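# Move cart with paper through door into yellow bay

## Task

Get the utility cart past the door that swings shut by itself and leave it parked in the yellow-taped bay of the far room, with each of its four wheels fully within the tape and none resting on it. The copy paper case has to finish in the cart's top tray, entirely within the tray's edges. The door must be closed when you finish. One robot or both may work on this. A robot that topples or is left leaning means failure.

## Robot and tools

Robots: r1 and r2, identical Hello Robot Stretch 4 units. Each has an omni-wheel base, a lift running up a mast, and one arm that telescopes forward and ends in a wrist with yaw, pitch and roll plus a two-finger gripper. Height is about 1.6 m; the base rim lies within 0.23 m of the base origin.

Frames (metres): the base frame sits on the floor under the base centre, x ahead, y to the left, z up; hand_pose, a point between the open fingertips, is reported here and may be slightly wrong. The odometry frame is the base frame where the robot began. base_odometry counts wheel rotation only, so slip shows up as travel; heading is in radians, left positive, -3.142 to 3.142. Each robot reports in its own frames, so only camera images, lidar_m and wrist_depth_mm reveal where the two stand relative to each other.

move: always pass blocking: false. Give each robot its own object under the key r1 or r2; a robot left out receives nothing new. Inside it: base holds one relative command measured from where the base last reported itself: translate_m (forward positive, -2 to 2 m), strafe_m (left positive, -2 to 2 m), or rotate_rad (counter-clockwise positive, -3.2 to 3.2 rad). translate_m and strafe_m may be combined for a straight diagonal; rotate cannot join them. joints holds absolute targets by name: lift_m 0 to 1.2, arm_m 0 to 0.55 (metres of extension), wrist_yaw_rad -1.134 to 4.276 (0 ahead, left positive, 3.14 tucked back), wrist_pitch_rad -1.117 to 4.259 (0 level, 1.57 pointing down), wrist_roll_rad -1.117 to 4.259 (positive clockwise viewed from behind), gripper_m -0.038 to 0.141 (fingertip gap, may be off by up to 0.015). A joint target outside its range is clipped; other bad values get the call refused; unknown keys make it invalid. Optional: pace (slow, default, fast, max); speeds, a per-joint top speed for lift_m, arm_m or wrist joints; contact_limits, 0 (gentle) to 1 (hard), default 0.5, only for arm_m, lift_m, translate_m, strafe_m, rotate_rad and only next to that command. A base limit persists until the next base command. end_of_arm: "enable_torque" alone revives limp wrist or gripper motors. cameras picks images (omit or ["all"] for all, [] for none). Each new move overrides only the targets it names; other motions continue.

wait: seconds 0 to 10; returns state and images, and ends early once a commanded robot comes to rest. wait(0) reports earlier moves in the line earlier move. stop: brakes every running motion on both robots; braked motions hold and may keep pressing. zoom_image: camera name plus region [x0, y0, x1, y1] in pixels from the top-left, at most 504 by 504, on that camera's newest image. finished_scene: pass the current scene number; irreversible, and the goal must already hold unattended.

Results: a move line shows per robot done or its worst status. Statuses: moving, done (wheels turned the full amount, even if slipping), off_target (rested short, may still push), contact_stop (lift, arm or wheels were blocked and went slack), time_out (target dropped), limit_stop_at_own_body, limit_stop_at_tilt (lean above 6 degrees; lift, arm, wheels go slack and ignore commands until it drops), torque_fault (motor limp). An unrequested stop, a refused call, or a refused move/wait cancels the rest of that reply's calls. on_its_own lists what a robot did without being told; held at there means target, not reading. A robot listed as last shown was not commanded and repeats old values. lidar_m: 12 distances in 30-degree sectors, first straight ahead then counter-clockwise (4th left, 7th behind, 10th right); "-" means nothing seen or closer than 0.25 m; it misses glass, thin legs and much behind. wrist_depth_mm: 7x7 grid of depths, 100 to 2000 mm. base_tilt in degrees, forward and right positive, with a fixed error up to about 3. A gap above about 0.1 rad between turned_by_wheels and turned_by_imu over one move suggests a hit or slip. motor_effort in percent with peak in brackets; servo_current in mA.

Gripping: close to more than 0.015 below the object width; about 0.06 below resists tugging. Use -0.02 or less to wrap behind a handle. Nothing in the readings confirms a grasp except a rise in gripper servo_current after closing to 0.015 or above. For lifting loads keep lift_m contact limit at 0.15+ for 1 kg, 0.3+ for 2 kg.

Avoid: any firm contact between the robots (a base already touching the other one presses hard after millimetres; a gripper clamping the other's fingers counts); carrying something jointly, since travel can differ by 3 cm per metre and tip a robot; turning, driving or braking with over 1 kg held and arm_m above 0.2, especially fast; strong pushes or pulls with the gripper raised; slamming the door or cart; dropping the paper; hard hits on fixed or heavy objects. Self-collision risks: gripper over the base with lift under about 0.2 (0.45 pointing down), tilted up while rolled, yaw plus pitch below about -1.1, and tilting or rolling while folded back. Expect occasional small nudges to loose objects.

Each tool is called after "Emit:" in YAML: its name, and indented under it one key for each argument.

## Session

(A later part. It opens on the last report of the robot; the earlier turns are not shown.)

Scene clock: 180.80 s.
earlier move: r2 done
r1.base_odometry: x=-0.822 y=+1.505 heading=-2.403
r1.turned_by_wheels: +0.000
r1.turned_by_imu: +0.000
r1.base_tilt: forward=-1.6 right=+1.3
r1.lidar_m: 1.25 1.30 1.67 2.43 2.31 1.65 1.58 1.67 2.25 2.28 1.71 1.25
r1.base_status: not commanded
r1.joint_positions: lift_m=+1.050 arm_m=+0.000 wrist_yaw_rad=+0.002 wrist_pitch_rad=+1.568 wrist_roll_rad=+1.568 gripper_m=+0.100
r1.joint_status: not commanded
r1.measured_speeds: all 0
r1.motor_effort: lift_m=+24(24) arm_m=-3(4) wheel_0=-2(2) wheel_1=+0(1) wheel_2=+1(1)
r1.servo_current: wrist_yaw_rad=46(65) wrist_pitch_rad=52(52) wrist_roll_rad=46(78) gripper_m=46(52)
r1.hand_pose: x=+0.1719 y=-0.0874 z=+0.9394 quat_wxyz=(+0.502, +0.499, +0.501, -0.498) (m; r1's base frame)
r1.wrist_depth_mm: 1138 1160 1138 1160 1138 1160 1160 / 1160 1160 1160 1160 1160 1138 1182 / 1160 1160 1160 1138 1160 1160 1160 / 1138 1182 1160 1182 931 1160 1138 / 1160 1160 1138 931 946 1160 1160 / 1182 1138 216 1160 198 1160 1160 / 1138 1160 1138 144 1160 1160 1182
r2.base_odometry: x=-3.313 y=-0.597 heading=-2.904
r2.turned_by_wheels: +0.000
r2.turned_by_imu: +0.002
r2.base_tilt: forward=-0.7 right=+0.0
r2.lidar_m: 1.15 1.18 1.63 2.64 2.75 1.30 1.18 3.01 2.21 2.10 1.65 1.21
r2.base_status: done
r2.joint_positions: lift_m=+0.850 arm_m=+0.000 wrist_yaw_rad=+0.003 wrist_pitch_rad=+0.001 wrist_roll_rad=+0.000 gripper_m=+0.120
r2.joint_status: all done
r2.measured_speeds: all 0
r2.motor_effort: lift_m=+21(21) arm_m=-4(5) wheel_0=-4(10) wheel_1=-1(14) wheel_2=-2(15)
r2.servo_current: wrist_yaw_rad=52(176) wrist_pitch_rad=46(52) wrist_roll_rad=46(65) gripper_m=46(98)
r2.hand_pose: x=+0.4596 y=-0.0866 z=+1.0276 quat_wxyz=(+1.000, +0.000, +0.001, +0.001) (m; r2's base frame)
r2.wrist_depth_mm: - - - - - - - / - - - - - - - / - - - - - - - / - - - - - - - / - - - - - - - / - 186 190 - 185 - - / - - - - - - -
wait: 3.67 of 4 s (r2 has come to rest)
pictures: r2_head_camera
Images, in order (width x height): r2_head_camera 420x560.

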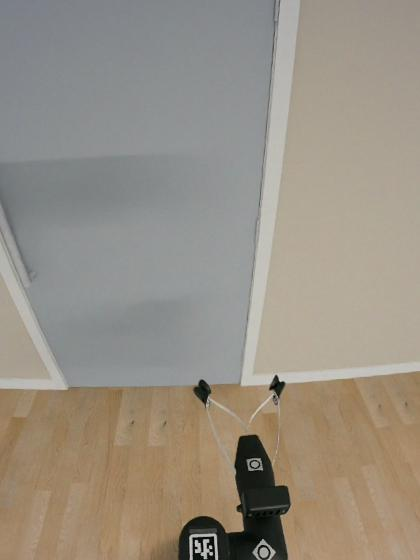

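Emit:
move:
  blocking: false
  cameras: []
  r2: {"base":{"translate_m":0.38,"strafe_m":0.5},"pace":"fast"}

Emit:
wait:
  seconds: 4
  cameras: []

Emit:
move:
  blocking: false
  cameras: []
  r2: {"base":{"rotate_rad":0.42},"joints":{"arm_m":0.1},"pace":"fast"}

Emit:
wait:
  seconds: 2
  cameras: ["r2_head_camera","r2_wrist_camera"]

Scene clock: 194.00 s.
move: r2 moving
r1: as last shown
r1.lidar_m: 1.23 1.30 1.65 2.42 2.35 1.66 1.59 1.68 2.29 2.27 1.71 1.24
r1.motor_effort: lift_m=+24(24) arm_m=-4(4) wheel_0=-2(2) wheel_1=+0(0) wheel_2=+1(1)
r1.servo_current: wrist_yaw_rad=52(59) wrist_pitch_rad=46(52) wrist_roll_rad=52(59) gripper_m=39(52)
r1.wrist_depth_mm: 1160 1160 1138 1138 1138 1138 1160 / 1160 1160 1182 1160 1160 1160 1160 / 1160 1138 1160 1138 1160 1160 1182 / 1138 1160 1160 1182 946 1160 1138 / 1138 1160 1160 946 931 1160 1160 / 1160 1160 215 1160 198 1160 1160 / 1118 1138 1160 145 1160 1160 1182
r2.base_odometry: x=-3.330 y=-0.636 heading=-2.904
r2.turned_by_wheels: +0.000
r2.turned_by_imu: +0.000
r2.base_tilt: forward=-0.7 right=+0.1
r2.lidar_m: 1.12 1.16 1.61 2.60 2.72 1.33 1.21 3.06 2.22 2.14 1.62 1.17
r2.base_status: translate_m moving; strafe_m moving
r2.joint_positions: lift_m=+0.850 arm_m=+0.000 wrist_yaw_rad=+0.003 wrist_pitch_rad=+0.001 wrist_roll_rad=+0.000 gripper_m=+0.120
r2.joint_status: not commanded
r2.measured_speeds: translate_m=+0.100 strafe_m=+0.132 rotate_rad=+0.002 lift_m=+0.000 arm_m=+0.000 wrist_yaw_rad=+0.000 wrist_pitch_rad=+0.000 wrist_roll_rad=+0.000
r2.motor_effort: lift_m=+21(21) arm_m=-4(4) wheel_0=-11(11) wheel_1=+12(13) wheel_2=-10(11)
r2.servo_current: wrist_yaw_rad=33(52) wrist_pitch_rad=39(39) wrist_roll_rad=46(65) gripper_m=59(59)
r2.hand_pose: x=+0.4596 y=-0.0867 z=+1.0276 quat_wxyz=(+1.000, +0.000, +0.001, +0.001) (m; r2's base frame)
r2.wrist_depth_mm: - - - - - - - / - - - - - - - / - - - - - - - / - - - - - - - / - - - - - - - / - 185 190 - 185 - - / - - - - - - -
pictures: none
No camera images: "cameras" was empty.

Scene clock: 196.53 s.
earlier move: r2 done
r1.base_odometry: x=-0.822 y=+1.505 heading=-2.403
r1.turned_by_wheels: +0.000
r1.turned_by_imu: +0.000
r1.base_tilt: forward=-1.6 right=+1.3
r1.lidar_m: 1.25 1.28 1.64 2.41 2.31 1.69 1.57 1.67 2.28 2.28 1.71 1.25
r1.base_status: not commanded
r1.joint_positions: lift_m=+1.050 arm_m=+0.000 wrist_yaw_rad=+0.002 wrist_pitch_rad=+1.568 wrist_roll_rad=+1.568 gripper_m=+0.100
r1.joint_status: not commanded
r1.measured_speeds: all 0
r1.motor_effort: lift_m=+24(24) arm_m=-3(4) wheel_0=-1(2) wheel_1=+0(1) wheel_2=+1(1)
r1.servo_current: wrist_yaw_rad=59(72) wrist_pitch_rad=39(52) wrist_roll_rad=46(65) gripper_m=39(52)
r1.hand_pose: x=+0.1719 y=-0.0874 z=+0.9394 quat_wxyz=(+0.502, +0.499, +0.501, -0.498) (m; r1's base frame)
r1.wrist_depth_mm: 1160 1160 1160 1160 1138 1160 1138 / 1138 1160 1138 1160 1160 1160 1138 / 1160 1160 1160 1160 1160 1160 1160 / 1160 1160 1182 1138 946 1160 1160 / 1138 1160 1182 946 931 1138 1160 / 1160 1160 215 1182 198 1138 1160 / 1138 1138 1160 145 1160 1160 1138
r2.base_odometry: x=-3.564 y=-1.172 heading=-2.904
r2.turned_by_wheels: +0.000
r2.turned_by_imu: +0.002
r2.base_tilt: forward=-0.7 right=+0.0
r2.lidar_m: 0.76 0.73 1.10 2.14 2.25 3.06 1.56 2.08 2.73 2.61 1.09 0.80
r2.base_status: done
r2.joint_positions: lift_m=+0.850 arm_m=+0.000 wrist_yaw_rad=+0.003 wrist_pitch_rad=+0.001 wrist_roll_rad=+0.000 gripper_m=+0.120
r2.joint_status: not commanded
r2.measured_speeds: all 0
r2.motor_effort: lift_m=+21(21) arm_m=-4(5) wheel_0=-2(11) wheel_1=+3(14) wheel_2=-3(13)
r2.servo_current: wrist_yaw_rad=46(59) wrist_pitch_rad=46(46) wrist_roll_rad=39(65) gripper_m=52(59)
r2.hand_pose: x=+0.4596 y=-0.0867 z=+1.0276 quat_wxyz=(+1.000, +0.000, +0.001, +0.001) (m; r2's base frame)
r2.wrist_depth_mm: 539 477 - - - - - / 544 477 - - - - - / 544 480 - - - - - / 549 480 - - - - - / 554 480 - - - - - / 554 215 190 - 185 - - / 559 - - - - - -
wait: 2.53 of 4 s (r2 has come to rest)
pictures: none
No camera images: "cameras" was empty.

Scene clock: 197.03 s.
move: r2 moving
r1: as last shown
r1.lidar_m: 1.23 1.28 1.67 2.42 2.33 1.68 1.58 1.67 2.26 2.28 1.73 1.24
r1.motor_effort: lift_m=+24(24) arm_m=-3(4) wheel_0=-2(2) wheel_1=+0(0) wheel_2=+1(1)
r1.servo_current: wrist_yaw_rad=39(65) wrist_pitch_rad=46(46) wrist_roll_rad=39(52) gripper_m=46(46)
r1.wrist_depth_mm: 1138 1160 1160 1160 1182 1138 1138 / 1138 1138 1138 1138 1138 1160 1160 / 1138 1160 1160 1138 1138 1182 1160 / 1138 1160 1138 1160 931 1138 1160 / 1138 1138 1138 931 946 1160 1160 / 1138 1138 216 1160 198 1160 1182 / 1160 1160 1160 144 1138 1160 1160
r2.base_odometry: x=-3.564 y=-1.172 heading=-2.650
r2.turned_by_wheels: +0.254
r2.turned_by_imu: +0.247
r2.base_tilt: forward=-0.6 right=+0.1
r2.lidar_m: 0.72 0.88 1.55 2.14 2.47 1.70 1.57 3.08 2.59 1.61 0.91 0.77
r2.base_status: rotate_rad moving
r2.joint_positions: lift_m=+0.850 arm_m=+0.070 wrist_yaw_rad=+0.002 wrist_pitch_rad=+0.001 wrist_roll_rad=+0.000 gripper_m=+0.120
r2.joint_status: arm_m moving
r2.measured_speeds: translate_m=+0.000 strafe_m=-0.001 rotate_rad=+0.887 lift_m=+0.000 arm_m=+0.197 wrist_yaw_rad=+0.000 wrist_pitch_rad=+0.000 wrist_roll_rad=+0.000
r2.motor_effort: lift_m=+21(21) arm_m=+10(13) wheel_0=-8(10) wheel_1=-7(9) wheel_2=-8(12)
r2.servo_current: wrist_yaw_rad=52(52) wrist_pitch_rad=39(46) wrist_roll_rad=52(59) gripper_m=59(59)
r2.hand_pose: x=+0.5299 y=-0.0868 z=+1.0276 quat_wxyz=(+1.000, +0.000, +0.001, +0.001) (m; r2's base frame)
r2.wrist_depth_mm: - 517 424 - - - 404 / - 521 427 - - - 402 / - 525 439 - - - 407 / - 525 442 - - - - / - 530 442 - - - - / - 186 196 - 185 - - / - - 445 - - - -
pictures: none
No camera images: "cameras" was empty.

Scene clock: 197.73 s.
earlier move: r2 done
r1.base_odometry: x=-0.822 y=+1.505 heading=-2.403
r1.turned_by_wheels: +0.000
r1.turned_by_imu: +0.000
r1.base_tilt: forward=-1.6 right=+1.2
r1.lidar_m: 1.24 1.29 1.68 2.41 2.29 1.68 1.57 1.66 2.27 2.28 1.71 1.25
r1.base_status: not commanded
r1.joint_positions: lift_m=+1.050 arm_m=+0.000 wrist_yaw_rad=+0.002 wrist_pitch_rad=+1.568 wrist_roll_rad=+1.568 gripper_m=+0.100
r1.joint_status: not commanded
r1.measured_speeds: all 0
r1.motor_effort: lift_m=+24(24) arm_m=-4(4) wheel_0=-2(2) wheel_1=+0(0) wheel_2=+1(1)
r1.servo_current: wrist_yaw_rad=39(65) wrist_pitch_rad=39(52) wrist_roll_rad=52(65) gripper_m=39(46)
r1.hand_pose: x=+0.1719 y=-0.0874 z=+0.9394 quat_wxyz=(+0.502, +0.499, +0.501, -0.498) (m; r1's base frame)
r1.wrist_depth_mm: 1160 1160 1160 1160 1182 1182 1138 / 1138 1160 1160 1138 1138 1182 1205 / 1160 1160 1160 1160 1182 1138 1138 / 1160 1160 1160 1138 931 1160 1160 / 1160 1138 1160 946 946 1160 1182 / 1138 1138 216 1160 198 1160 1160 / 1160 1160 1138 144 1160 1160 1160
r2.base_odometry: x=-3.564 y=-1.172 heading=-2.485
r2.turned_by_wheels: +0.165
r2.turned_by_imu: +0.161
r2.base_tilt: forward=-0.7 right=+0.1
r2.lidar_m: 0.73 1.00 2.11 2.15 2.76 1.58 1.57 2.81 2.59 1.26 0.84 0.75
r2.base_status: done
r2.joint_positions: lift_m=+0.850 arm_m=+0.100 wrist_yaw_rad=+0.002 wrist_pitch_rad=+0.001 wrist_roll_rad=+0.000 gripper_m=+0.120
r2.joint_status: all done
r2.measured_speeds: all 0
r2.motor_effort: lift_m=+21(21) arm_m=+8(13) wheel_0=-3(10) wheel_1=-4(9) wheel_2=-5(12)
r2.servo_current: wrist_yaw_rad=46(65) wrist_pitch_rad=39(52) wrist_roll_rad=52(59) gripper_m=52(59)
r2.hand_pose: x=+0.5593 y=-0.0868 z=+1.0277 quat_wxyz=(+1.000, +0.000, +0.001, +0.001) (m; r2's base frame)
r2.wrist_depth_mm: - - - 452 - 387 359 / - - - 477 - 392 364 / - - - 480 - 389 364 / - - - 484 - 394 368 / - - - 488 - 392 368 / - 186 195 394 186 387 366 / - - - - - 399 373
wait: 0.70 of 2 s (r2 has come to rest)
pictures: r2_head_camera, r2_wrist_camera
Images, in order (width x height): r2_head_camera 420x560, r2_wrist_camera 616x392.

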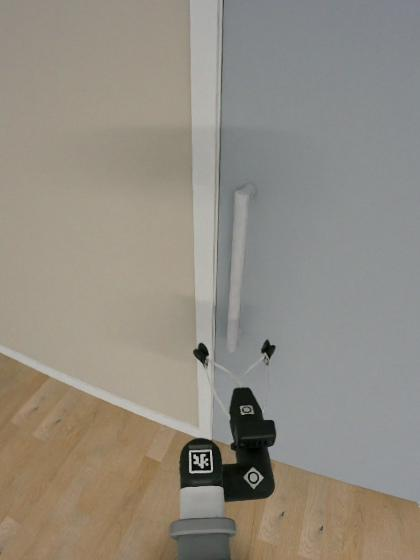

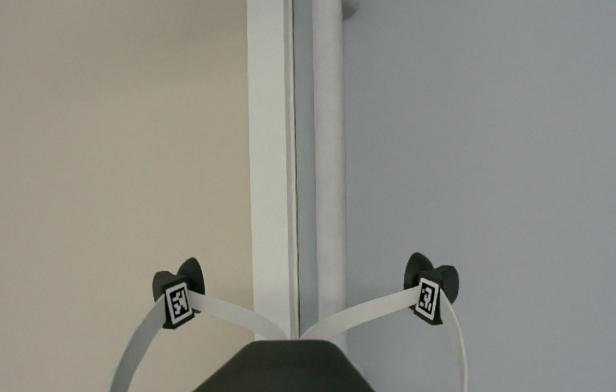

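Emit:
move:
  blocking: false
  cameras: []
  r2: {"base":{"strafe_m":-0.022},"joints":{"arm_m":0.27},"speeds":{"arm_m":0.15},"contact_limits":{"arm_m":0.1}}

Emit:
wait:
  seconds: 2
  cameras: ["r2_wrist_camera"]

Scene clock: 209.10 s.
move: r2 moving
r1: as last shown
r1.base_tilt: forward=-1.6 right=+1.3
r1.lidar_m: 1.25 1.29 1.68 2.42 2.32 1.66 1.60 1.66 2.27 2.27 1.72 1.24
r1.motor_effort: lift_m=+24(24) arm_m=-4(4) wheel_0=-2(2) wheel_1=+0(1) wheel_2=+1(1)
r1.servo_current: wrist_yaw_rad=46(78) wrist_pitch_rad=39(46) wrist_roll_rad=46(59) gripper_m=39(52)
r1.wrist_depth_mm: 1182 1160 1160 1160 1182 1160 1138 / 1138 1160 1160 1160 1138 1160 1160 / 1160 1160 1182 1160 1138 1160 1160 / 1138 1138 1160 1160 931 1160 1160 / 1160 1138 1138 946 960 1138 1160 / 1160 1182 215 1160 196 1160 1160 / 1138 1138 1160 145 1160 1160 1182
r2.base_odometry: x=-3.577 y=-1.155 heading=-2.485
r2.turned_by_wheels: +0.000
r2.turned_by_imu: +0.001
r2.base_tilt: forward=-0.7 right=+0.1
r2.lidar_m: 0.74 1.00 2.14 2.20 2.77 1.61 1.54 2.79 2.59 1.26 0.84 0.75
r2.base_status: strafe_m moving
r2.joint_positions: lift_m=+0.850 arm_m=+0.147 wrist_yaw_rad=+0.002 wrist_pitch_rad=+0.001 wrist_roll_rad=+0.000 gripper_m=+0.120
r2.joint_status: arm_m moving
r2.measured_speeds: translate_m=-0.001 strafe_m=-0.018 rotate_rad=+0.004 lift_m=+0.000 arm_m=+0.150 wrist_yaw_rad=+0.000 wrist_pitch_rad=+0.000 wrist_roll_rad=+0.000
r2.motor_effort: lift_m=+21(21) arm_m=+8(10) wheel_0=+3(11) wheel_1=-4(12) wheel_2=+0(5)
r2.servo_current: wrist_yaw_rad=46(59) wrist_pitch_rad=39(46) wrist_roll_rad=46(52) gripper_m=52(59)
r2.contact_limits: arm_m 0.1
r2.hand_pose: x=+0.6067 y=-0.0868 z=+1.0277 quat_wxyz=(+1.000, +0.000, +0.001, +0.001) (m; r2's base frame)
r2.wrist_depth_mm: - - 449 402 379 340 320 / - - 455 404 382 347 322 / - - 455 347 384 349 320 / - - 455 349 384 351 324 / - - 455 349 389 351 324 / - 185 198 345 214 345 330 / - - - - 384 355 329
pictures: none
No camera images: "cameras" was empty.

Scene clock: 210.40 s.
earlier move: r2 done
r1.base_odometry: x=-0.822 y=+1.505 heading=-2.403
r1.turned_by_wheels: +0.000
r1.turned_by_imu: +0.000
r1.base_tilt: forward=-1.6 right=+1.3
r1.lidar_m: 1.25 1.29 1.66 2.41 2.33 1.70 1.60 1.68 2.28 2.26 1.71 1.24
r1.base_status: not commanded
r1.joint_positions: lift_m=+1.050 arm_m=+0.000 wrist_yaw_rad=+0.002 wrist_pitch_rad=+1.568 wrist_roll_rad=+1.568 gripper_m=+0.100
r1.joint_status: not commanded
r1.measured_speeds: all 0
r1.motor_effort: lift_m=+24(24) arm_m=-4(4) wheel_0=-2(3) wheel_1=+0(1) wheel_2=+1(1)
r1.servo_current: wrist_yaw_rad=59(78) wrist_pitch_rad=46(46) wrist_roll_rad=59(72) gripper_m=46(52)
r1.hand_pose: x=+0.1719 y=-0.0874 z=+0.9394 quat_wxyz=(+0.502, +0.499, +0.501, -0.498) (m; r1's base frame)
r1.wrist_depth_mm: 1138 1160 1160 1160 1160 1160 1160 / 1138 1160 1138 1138 1160 1118 1138 / 1160 1160 1160 1138 1138 1138 1138 / 1138 1138 1160 1138 946 1160 1182 / 1160 1160 1160 946 946 1182 1138 / 1182 1138 215 1160 198 1160 1160 / 1138 1138 1160 145 1138 1160 1138
r2.base_odometry: x=-3.578 y=-1.155 heading=-2.485
r2.turned_by_wheels: +0.000
r2.turned_by_imu: +0.000
r2.base_tilt: forward=-0.7 right=+0.1
r2.lidar_m: 0.74 0.99 2.13 2.17 2.77 1.61 1.56 2.80 2.58 1.23 0.83 0.76
r2.base_status: done
r2.joint_positions: lift_m=+0.850 arm_m=+0.270 wrist_yaw_rad=+0.002 wrist_pitch_rad=+0.001 wrist_roll_rad=+0.000 gripper_m=+0.120
r2.joint_status: all done
r2.measured_speeds: all 0
r2.motor_effort: lift_m=+21(21) arm_m=+7(13) wheel_0=+2(11) wheel_1=-1(12) wheel_2=+0(5)
r2.servo_current: wrist_yaw_rad=46(59) wrist_pitch_rad=39(46) wrist_roll_rad=46(59) gripper_m=59(59)
r2.contact_limits: arm_m 0.1
r2.hand_pose: x=+0.7293 y=-0.0868 z=+1.0277 quat_wxyz=(+1.000, +0.000, +0.001, +0.001) (m; r2's base frame)
r2.wrist_depth_mm: 445 387 319 219 266 244 224 / 452 387 320 220 266 243 228 / 455 389 327 220 271 243 229 / 459 399 325 220 272 247 229 / 462 404 330 222 274 248 229 / 459 407 319 220 265 245 233 / 466 418 343 - 270 251 233
wait: 1.30 of 2 s (r2 has come to rest)
pictures: r2_wrist_camera
Images, in order (width x height): r2_wrist_camera 616x392.

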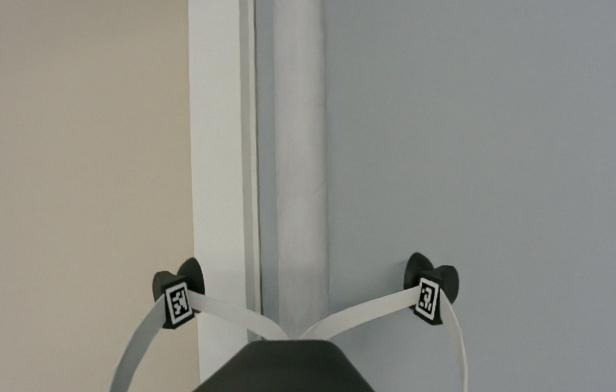

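Emit:
move:
  blocking: false
  cameras: []
  r2: {"joints":{"gripper_m":-0.034}}

Emit:
wait:
  seconds: 1.5
  cameras: []

Emit:
move:
  blocking: false
  cameras: []
  r2: {"base":{"translate_m":-0.209,"strafe_m":0.059}}

Emit:
wait:
  seconds: 2.5
  cameras: ["r2_head_camera"]

Scene clock: 226.10 s.
move: r2 moving
r1: as last shown
r1.lidar_m: 1.24 1.28 1.66 2.43 2.33 1.67 1.58 1.66 2.27 2.27 1.71 1.25
r1.motor_effort: lift_m=+24(24) arm_m=-4(4) wheel_0=-1(2) wheel_1=+0(0) wheel_2=+1(1)
r1.servo_current: wrist_yaw_rad=46(65) wrist_pitch_rad=39(46) wrist_roll_rad=33(52) gripper_m=39(46)
r1.wrist_depth_mm: 1138 1138 1160 1160 1182 1160 1182 / 1138 1160 1160 1182 1160 1182 1138 / 1138 1160 1182 1160 1182 1138 1138 / 1182 1138 1182 1160 946 1138 1160 / 1138 1182 1138 946 946 1160 1160 / 1160 1160 215 1160 197 1138 1160 / 1160 1138 1138 145 1138 1138 1160
r2.base_odometry: x=-3.578 y=-1.155 heading=-2.485
r2.turned_by_wheels: +0.000
r2.turned_by_imu: +0.000
r2.base_tilt: forward=-0.6 right=+0.1
r2.lidar_m: 0.71 0.97 2.14 2.20 2.80 1.60 1.58 2.79 2.60 1.25 0.83 0.76
r2.base_status: not commanded
r2.joint_positions: lift_m=+0.850 arm_m=+0.270 wrist_yaw_rad=+0.002 wrist_pitch_rad=+0.001 wrist_roll_rad=+0.000 gripper_m=+0.106
r2.joint_status: gripper_m moving
r2.measured_speeds: all 0
r2.motor_effort: lift_m=+21(21) arm_m=+7(8) wheel_0=+2(2) wheel_1=-1(1) wheel_2=+0(1)
r2.servo_current: wrist_yaw_rad=59(59) wrist_pitch_rad=33(46) wrist_roll_rad=52(59) gripper_m=130(130)
r2.contact_limits: arm_m 0.1
r2.hand_pose: x=+0.7293 y=-0.0868 z=+1.0277 quat_wxyz=(+1.000, +0.000, +0.001, +0.001) (m; r2's base frame)
r2.wrist_depth_mm: 445 387 319 219 267 244 225 / 449 389 320 220 265 244 227 / 452 392 327 220 270 245 228 / 459 394 327 221 272 247 229 / 459 402 327 222 273 248 231 / 462 404 202 220 200 245 233 / 466 418 342 - 270 243 234
pictures: none
No camera images: "cameras" was empty.

Scene clock: 227.60 s.
earlier move: r2 moving
r1.base_odometry: x=-0.822 y=+1.505 heading=-2.403
r1.turned_by_wheels: +0.000
r1.turned_by_imu: +0.000
r1.base_tilt: forward=-1.6 right=+1.3
r1.lidar_m: 1.25 1.32 1.65 2.42 2.35 1.69 1.59 1.69 2.28 2.28 1.73 1.26
r1.base_status: not commanded
r1.joint_positions: lift_m=+1.050 arm_m=+0.000 wrist_yaw_rad=+0.002 wrist_pitch_rad=+1.568 wrist_roll_rad=+1.568 gripper_m=+0.100
r1.joint_status: not commanded
r1.measured_speeds: all 0
r1.motor_effort: lift_m=+24(24) arm_m=-3(4) wheel_0=-2(2) wheel_1=+0(0) wheel_2=+1(1)
r1.servo_current: wrist_yaw_rad=59(65) wrist_pitch_rad=39(46) wrist_roll_rad=59(72) gripper_m=39(52)
r1.hand_pose: x=+0.1719 y=-0.0874 z=+0.9394 quat_wxyz=(+0.502, +0.499, +0.501, -0.498) (m; r1's base frame)
r1.wrist_depth_mm: 1138 1138 1160 1160 1160 1138 1160 / 1138 1160 1182 1182 1160 1182 1138 / 1160 1138 1160 1138 1138 1160 1160 / 1160 1160 1138 1160 946 1160 1160 / 1160 1138 1182 946 946 1138 1182 / 1160 1138 214 1138 198 1160 1182 / 1160 1160 1160 145 1138 1160 1160
r2.base_odometry: x=-3.578 y=-1.155 heading=-2.485
r2.turned_by_wheels: +0.000
r2.turned_by_imu: +0.000
r2.base_tilt: forward=-0.7 right=+0.1
r2.lidar_m: 0.76 0.99 2.12 2.20 2.81 1.59 1.54 2.81 2.58 1.24 0.85 0.76
r2.base_status: not commanded
r2.joint_positions: lift_m=+0.850 arm_m=+0.270 wrist_yaw_rad=+0.002 wrist_pitch_rad=+0.001 wrist_roll_rad=+0.000 gripper_m=-0.032
r2.joint_status: gripper_m moving
r2.measured_speeds: all 0
r2.motor_effort: lift_m=+21(21) arm_m=+6(8) wheel_0=+2(2) wheel_1=+0(1) wheel_2=+0(1)
r2.servo_current: wrist_yaw_rad=46(72) wrist_pitch_rad=39(46) wrist_roll_rad=59(59) gripper_m=176(390)
r2.contact_limits: arm_m 0.1
r2.hand_pose: x=+0.7294 y=-0.0868 z=+1.0277 quat_wxyz=(+1.000, +0.000, +0.001, +0.001) (m; r2's base frame)
r2.wrist_depth_mm: 449 387 319 217 264 244 225 / 452 387 324 217 264 243 226 / 455 389 325 219 271 243 228 / 459 397 325 221 272 246 229 / 466 402 329 219 274 247 228 / 466 407 184 206 181 246 232 / 466 158 343 - 270 238 233
wait: 1.50 s; no rest
pictures: none
No camera images: "cameras" was empty.

Scene clock: 228.10 s.
earlier move: r2 done
move: r2 moving
r1: as last shown
r1.lidar_m: 1.22 1.30 1.67 2.41 2.33 1.68 1.61 1.68 2.29 2.28 1.73 1.25
r1.motor_effort: lift_m=+24(24) arm_m=-4(4) wheel_0=-2(2) wheel_1=+0(0) wheel_2=+1(1)
r1.servo_current: wrist_yaw_rad=52(65) wrist_pitch_rad=52(52) wrist_roll_rad=52(65) gripper_m=39(46)
r1.wrist_depth_mm: 1160 1160 1138 1160 1138 1160 1160 / 1138 1160 1160 1138 1160 1160 1160 / 1118 1160 1138 1118 1160 1160 1182 / 1138 1138 1138 1160 946 1138 1182 / 1138 1160 1138 946 960 1160 1160 / 1160 1138 214 1118 198 1182 1160 / 1160 1160 1160 145 1160 1160 1138
r2.base_odometry: x=-3.547 y=-1.143 heading=-2.485
r2.turned_by_wheels: +0.000
r2.turned_by_imu: +0.000
r2.base_tilt: forward=-0.6 right=+0.1
r2.lidar_m: 0.75 1.05 2.16 2.19 2.82 1.56 1.52 2.78 2.57 1.29 0.85 0.78
r2.base_status: translate_m moving; strafe_m moving
r2.joint_positions: lift_m=+0.850 arm_m=+0.270 wrist_yaw_rad=+0.000 wrist_pitch_rad=+0.001 wrist_roll_rad=+0.000 gripper_m=-0.033
r2.joint_status: all done
r2.measured_speeds: translate_m=-0.126 strafe_m=+0.034 rotate_rad=+0.001 lift_m=+0.000 arm_m=+0.000 wrist_yaw_rad=+0.000 wrist_pitch_rad=+0.000 wrist_roll_rad=+0.000
r2.motor_effort: lift_m=+21(21) arm_m=+5(6) wheel_0=-10(11) wheel_1=-6(7) wheel_2=+12(13)
r2.servo_current: wrist_yaw_rad=46(59) wrist_pitch_rad=33(46) wrist_roll_rad=59(59) gripper_m=111(176)
r2.contact_limits: arm_m 0.1
r2.hand_pose: x=+0.7292 y=-0.0874 z=+1.0277 quat_wxyz=(+1.000, +0.000, +0.001, +0.000) (m; r2's base frame)
r2.wrist_depth_mm: - 427 353 250 291 264 248 / 477 421 351 249 296 267 249 / - 430 355 248 298 268 250 / - 433 359 249 298 270 252 / - 436 359 250 301 273 254 / - 442 185 199 180 273 252 / - 459 392 - 300 266 256
pictures: none
No camera images: "cameras" was empty.

Scene clock: 229.73 s.
earlier move: r2 done
r1.base_odometry: x=-0.822 y=+1.505 heading=-2.403
r1.turned_by_wheels: +0.000
r1.turned_by_imu: +0.000
r1.base_tilt: forward=-1.6 right=+1.3
r1.lidar_m: 1.25 1.28 1.66 2.43 2.32 1.69 1.57 1.69 2.27 2.26 1.73 1.24
r1.base_status: not commanded
r1.joint_positions: lift_m=+1.050 arm_m=+0.000 wrist_yaw_rad=+0.002 wrist_pitch_rad=+1.568 wrist_roll_rad=+1.568 gripper_m=+0.100
r1.joint_status: not commanded
r1.measured_speeds: all 0
r1.motor_effort: lift_m=+24(24) arm_m=-3(4) wheel_0=-2(2) wheel_1=+0(0) wheel_2=+1(1)
r1.servo_current: wrist_yaw_rad=52(65) wrist_pitch_rad=46(52) wrist_roll_rad=33(72) gripper_m=46(52)
r1.hand_pose: x=+0.1719 y=-0.0874 z=+0.9394 quat_wxyz=(+0.502, +0.499, +0.501, -0.498) (m; r1's base frame)
r1.wrist_depth_mm: 1138 1138 1160 1138 1138 1138 1160 / 1160 1160 1138 1160 1160 1160 1160 / 1138 1138 1182 1138 1160 1160 1160 / 1160 1160 1160 1160 960 1160 1160 / 1138 1138 1160 946 960 1138 1160 / 1138 1160 216 1160 197 1138 1182 / 1138 1182 1160 145 1160 1160 1138
r2.base_odometry: x=-3.376 y=-1.074 heading=-2.485
r2.turned_by_wheels: +0.000
r2.turned_by_imu: +0.000
r2.base_tilt: forward=-0.6 right=+0.0
r2.lidar_m: 0.93 1.25 2.18 2.21 2.80 1.36 1.33 2.76 2.57 1.61 1.05 0.97
r2.base_status: done
r2.joint_positions: lift_m=+0.850 arm_m=+0.270 wrist_yaw_rad=+0.000 wrist_pitch_rad=+0.001 wrist_roll_rad=+0.000 gripper_m=-0.033
r2.joint_status: all done
r2.measured_speeds: all 0
r2.motor_effort: lift_m=+21(21) arm_m=+5(6) wheel_0=-1(11) wheel_1=-3(7) wheel_2=+1(13)
r2.servo_current: wrist_yaw_rad=39(59) wrist_pitch_rad=46(52) wrist_roll_rad=52(59) gripper_m=111(176)
r2.contact_limits: arm_m 0.1
r2.hand_pose: x=+0.7292 y=-0.0874 z=+1.0277 quat_wxyz=(+1.000, +0.000, +0.001, +0.000) (m; r2's base frame)
r2.wrist_depth_mm: - - - 521 - - 399 / - - - 517 - - 399 / - - - 525 430 - 402 / - - - 530 430 - 399 / - - - 530 - - 402 / - - 183 198 178 - - / - - - - - - -
wait: 1.63 of 2.5 s (r2 has come to rest)
pictures: r2_head_camera
Images, in order (width x height): r2_head_camera 420x560.

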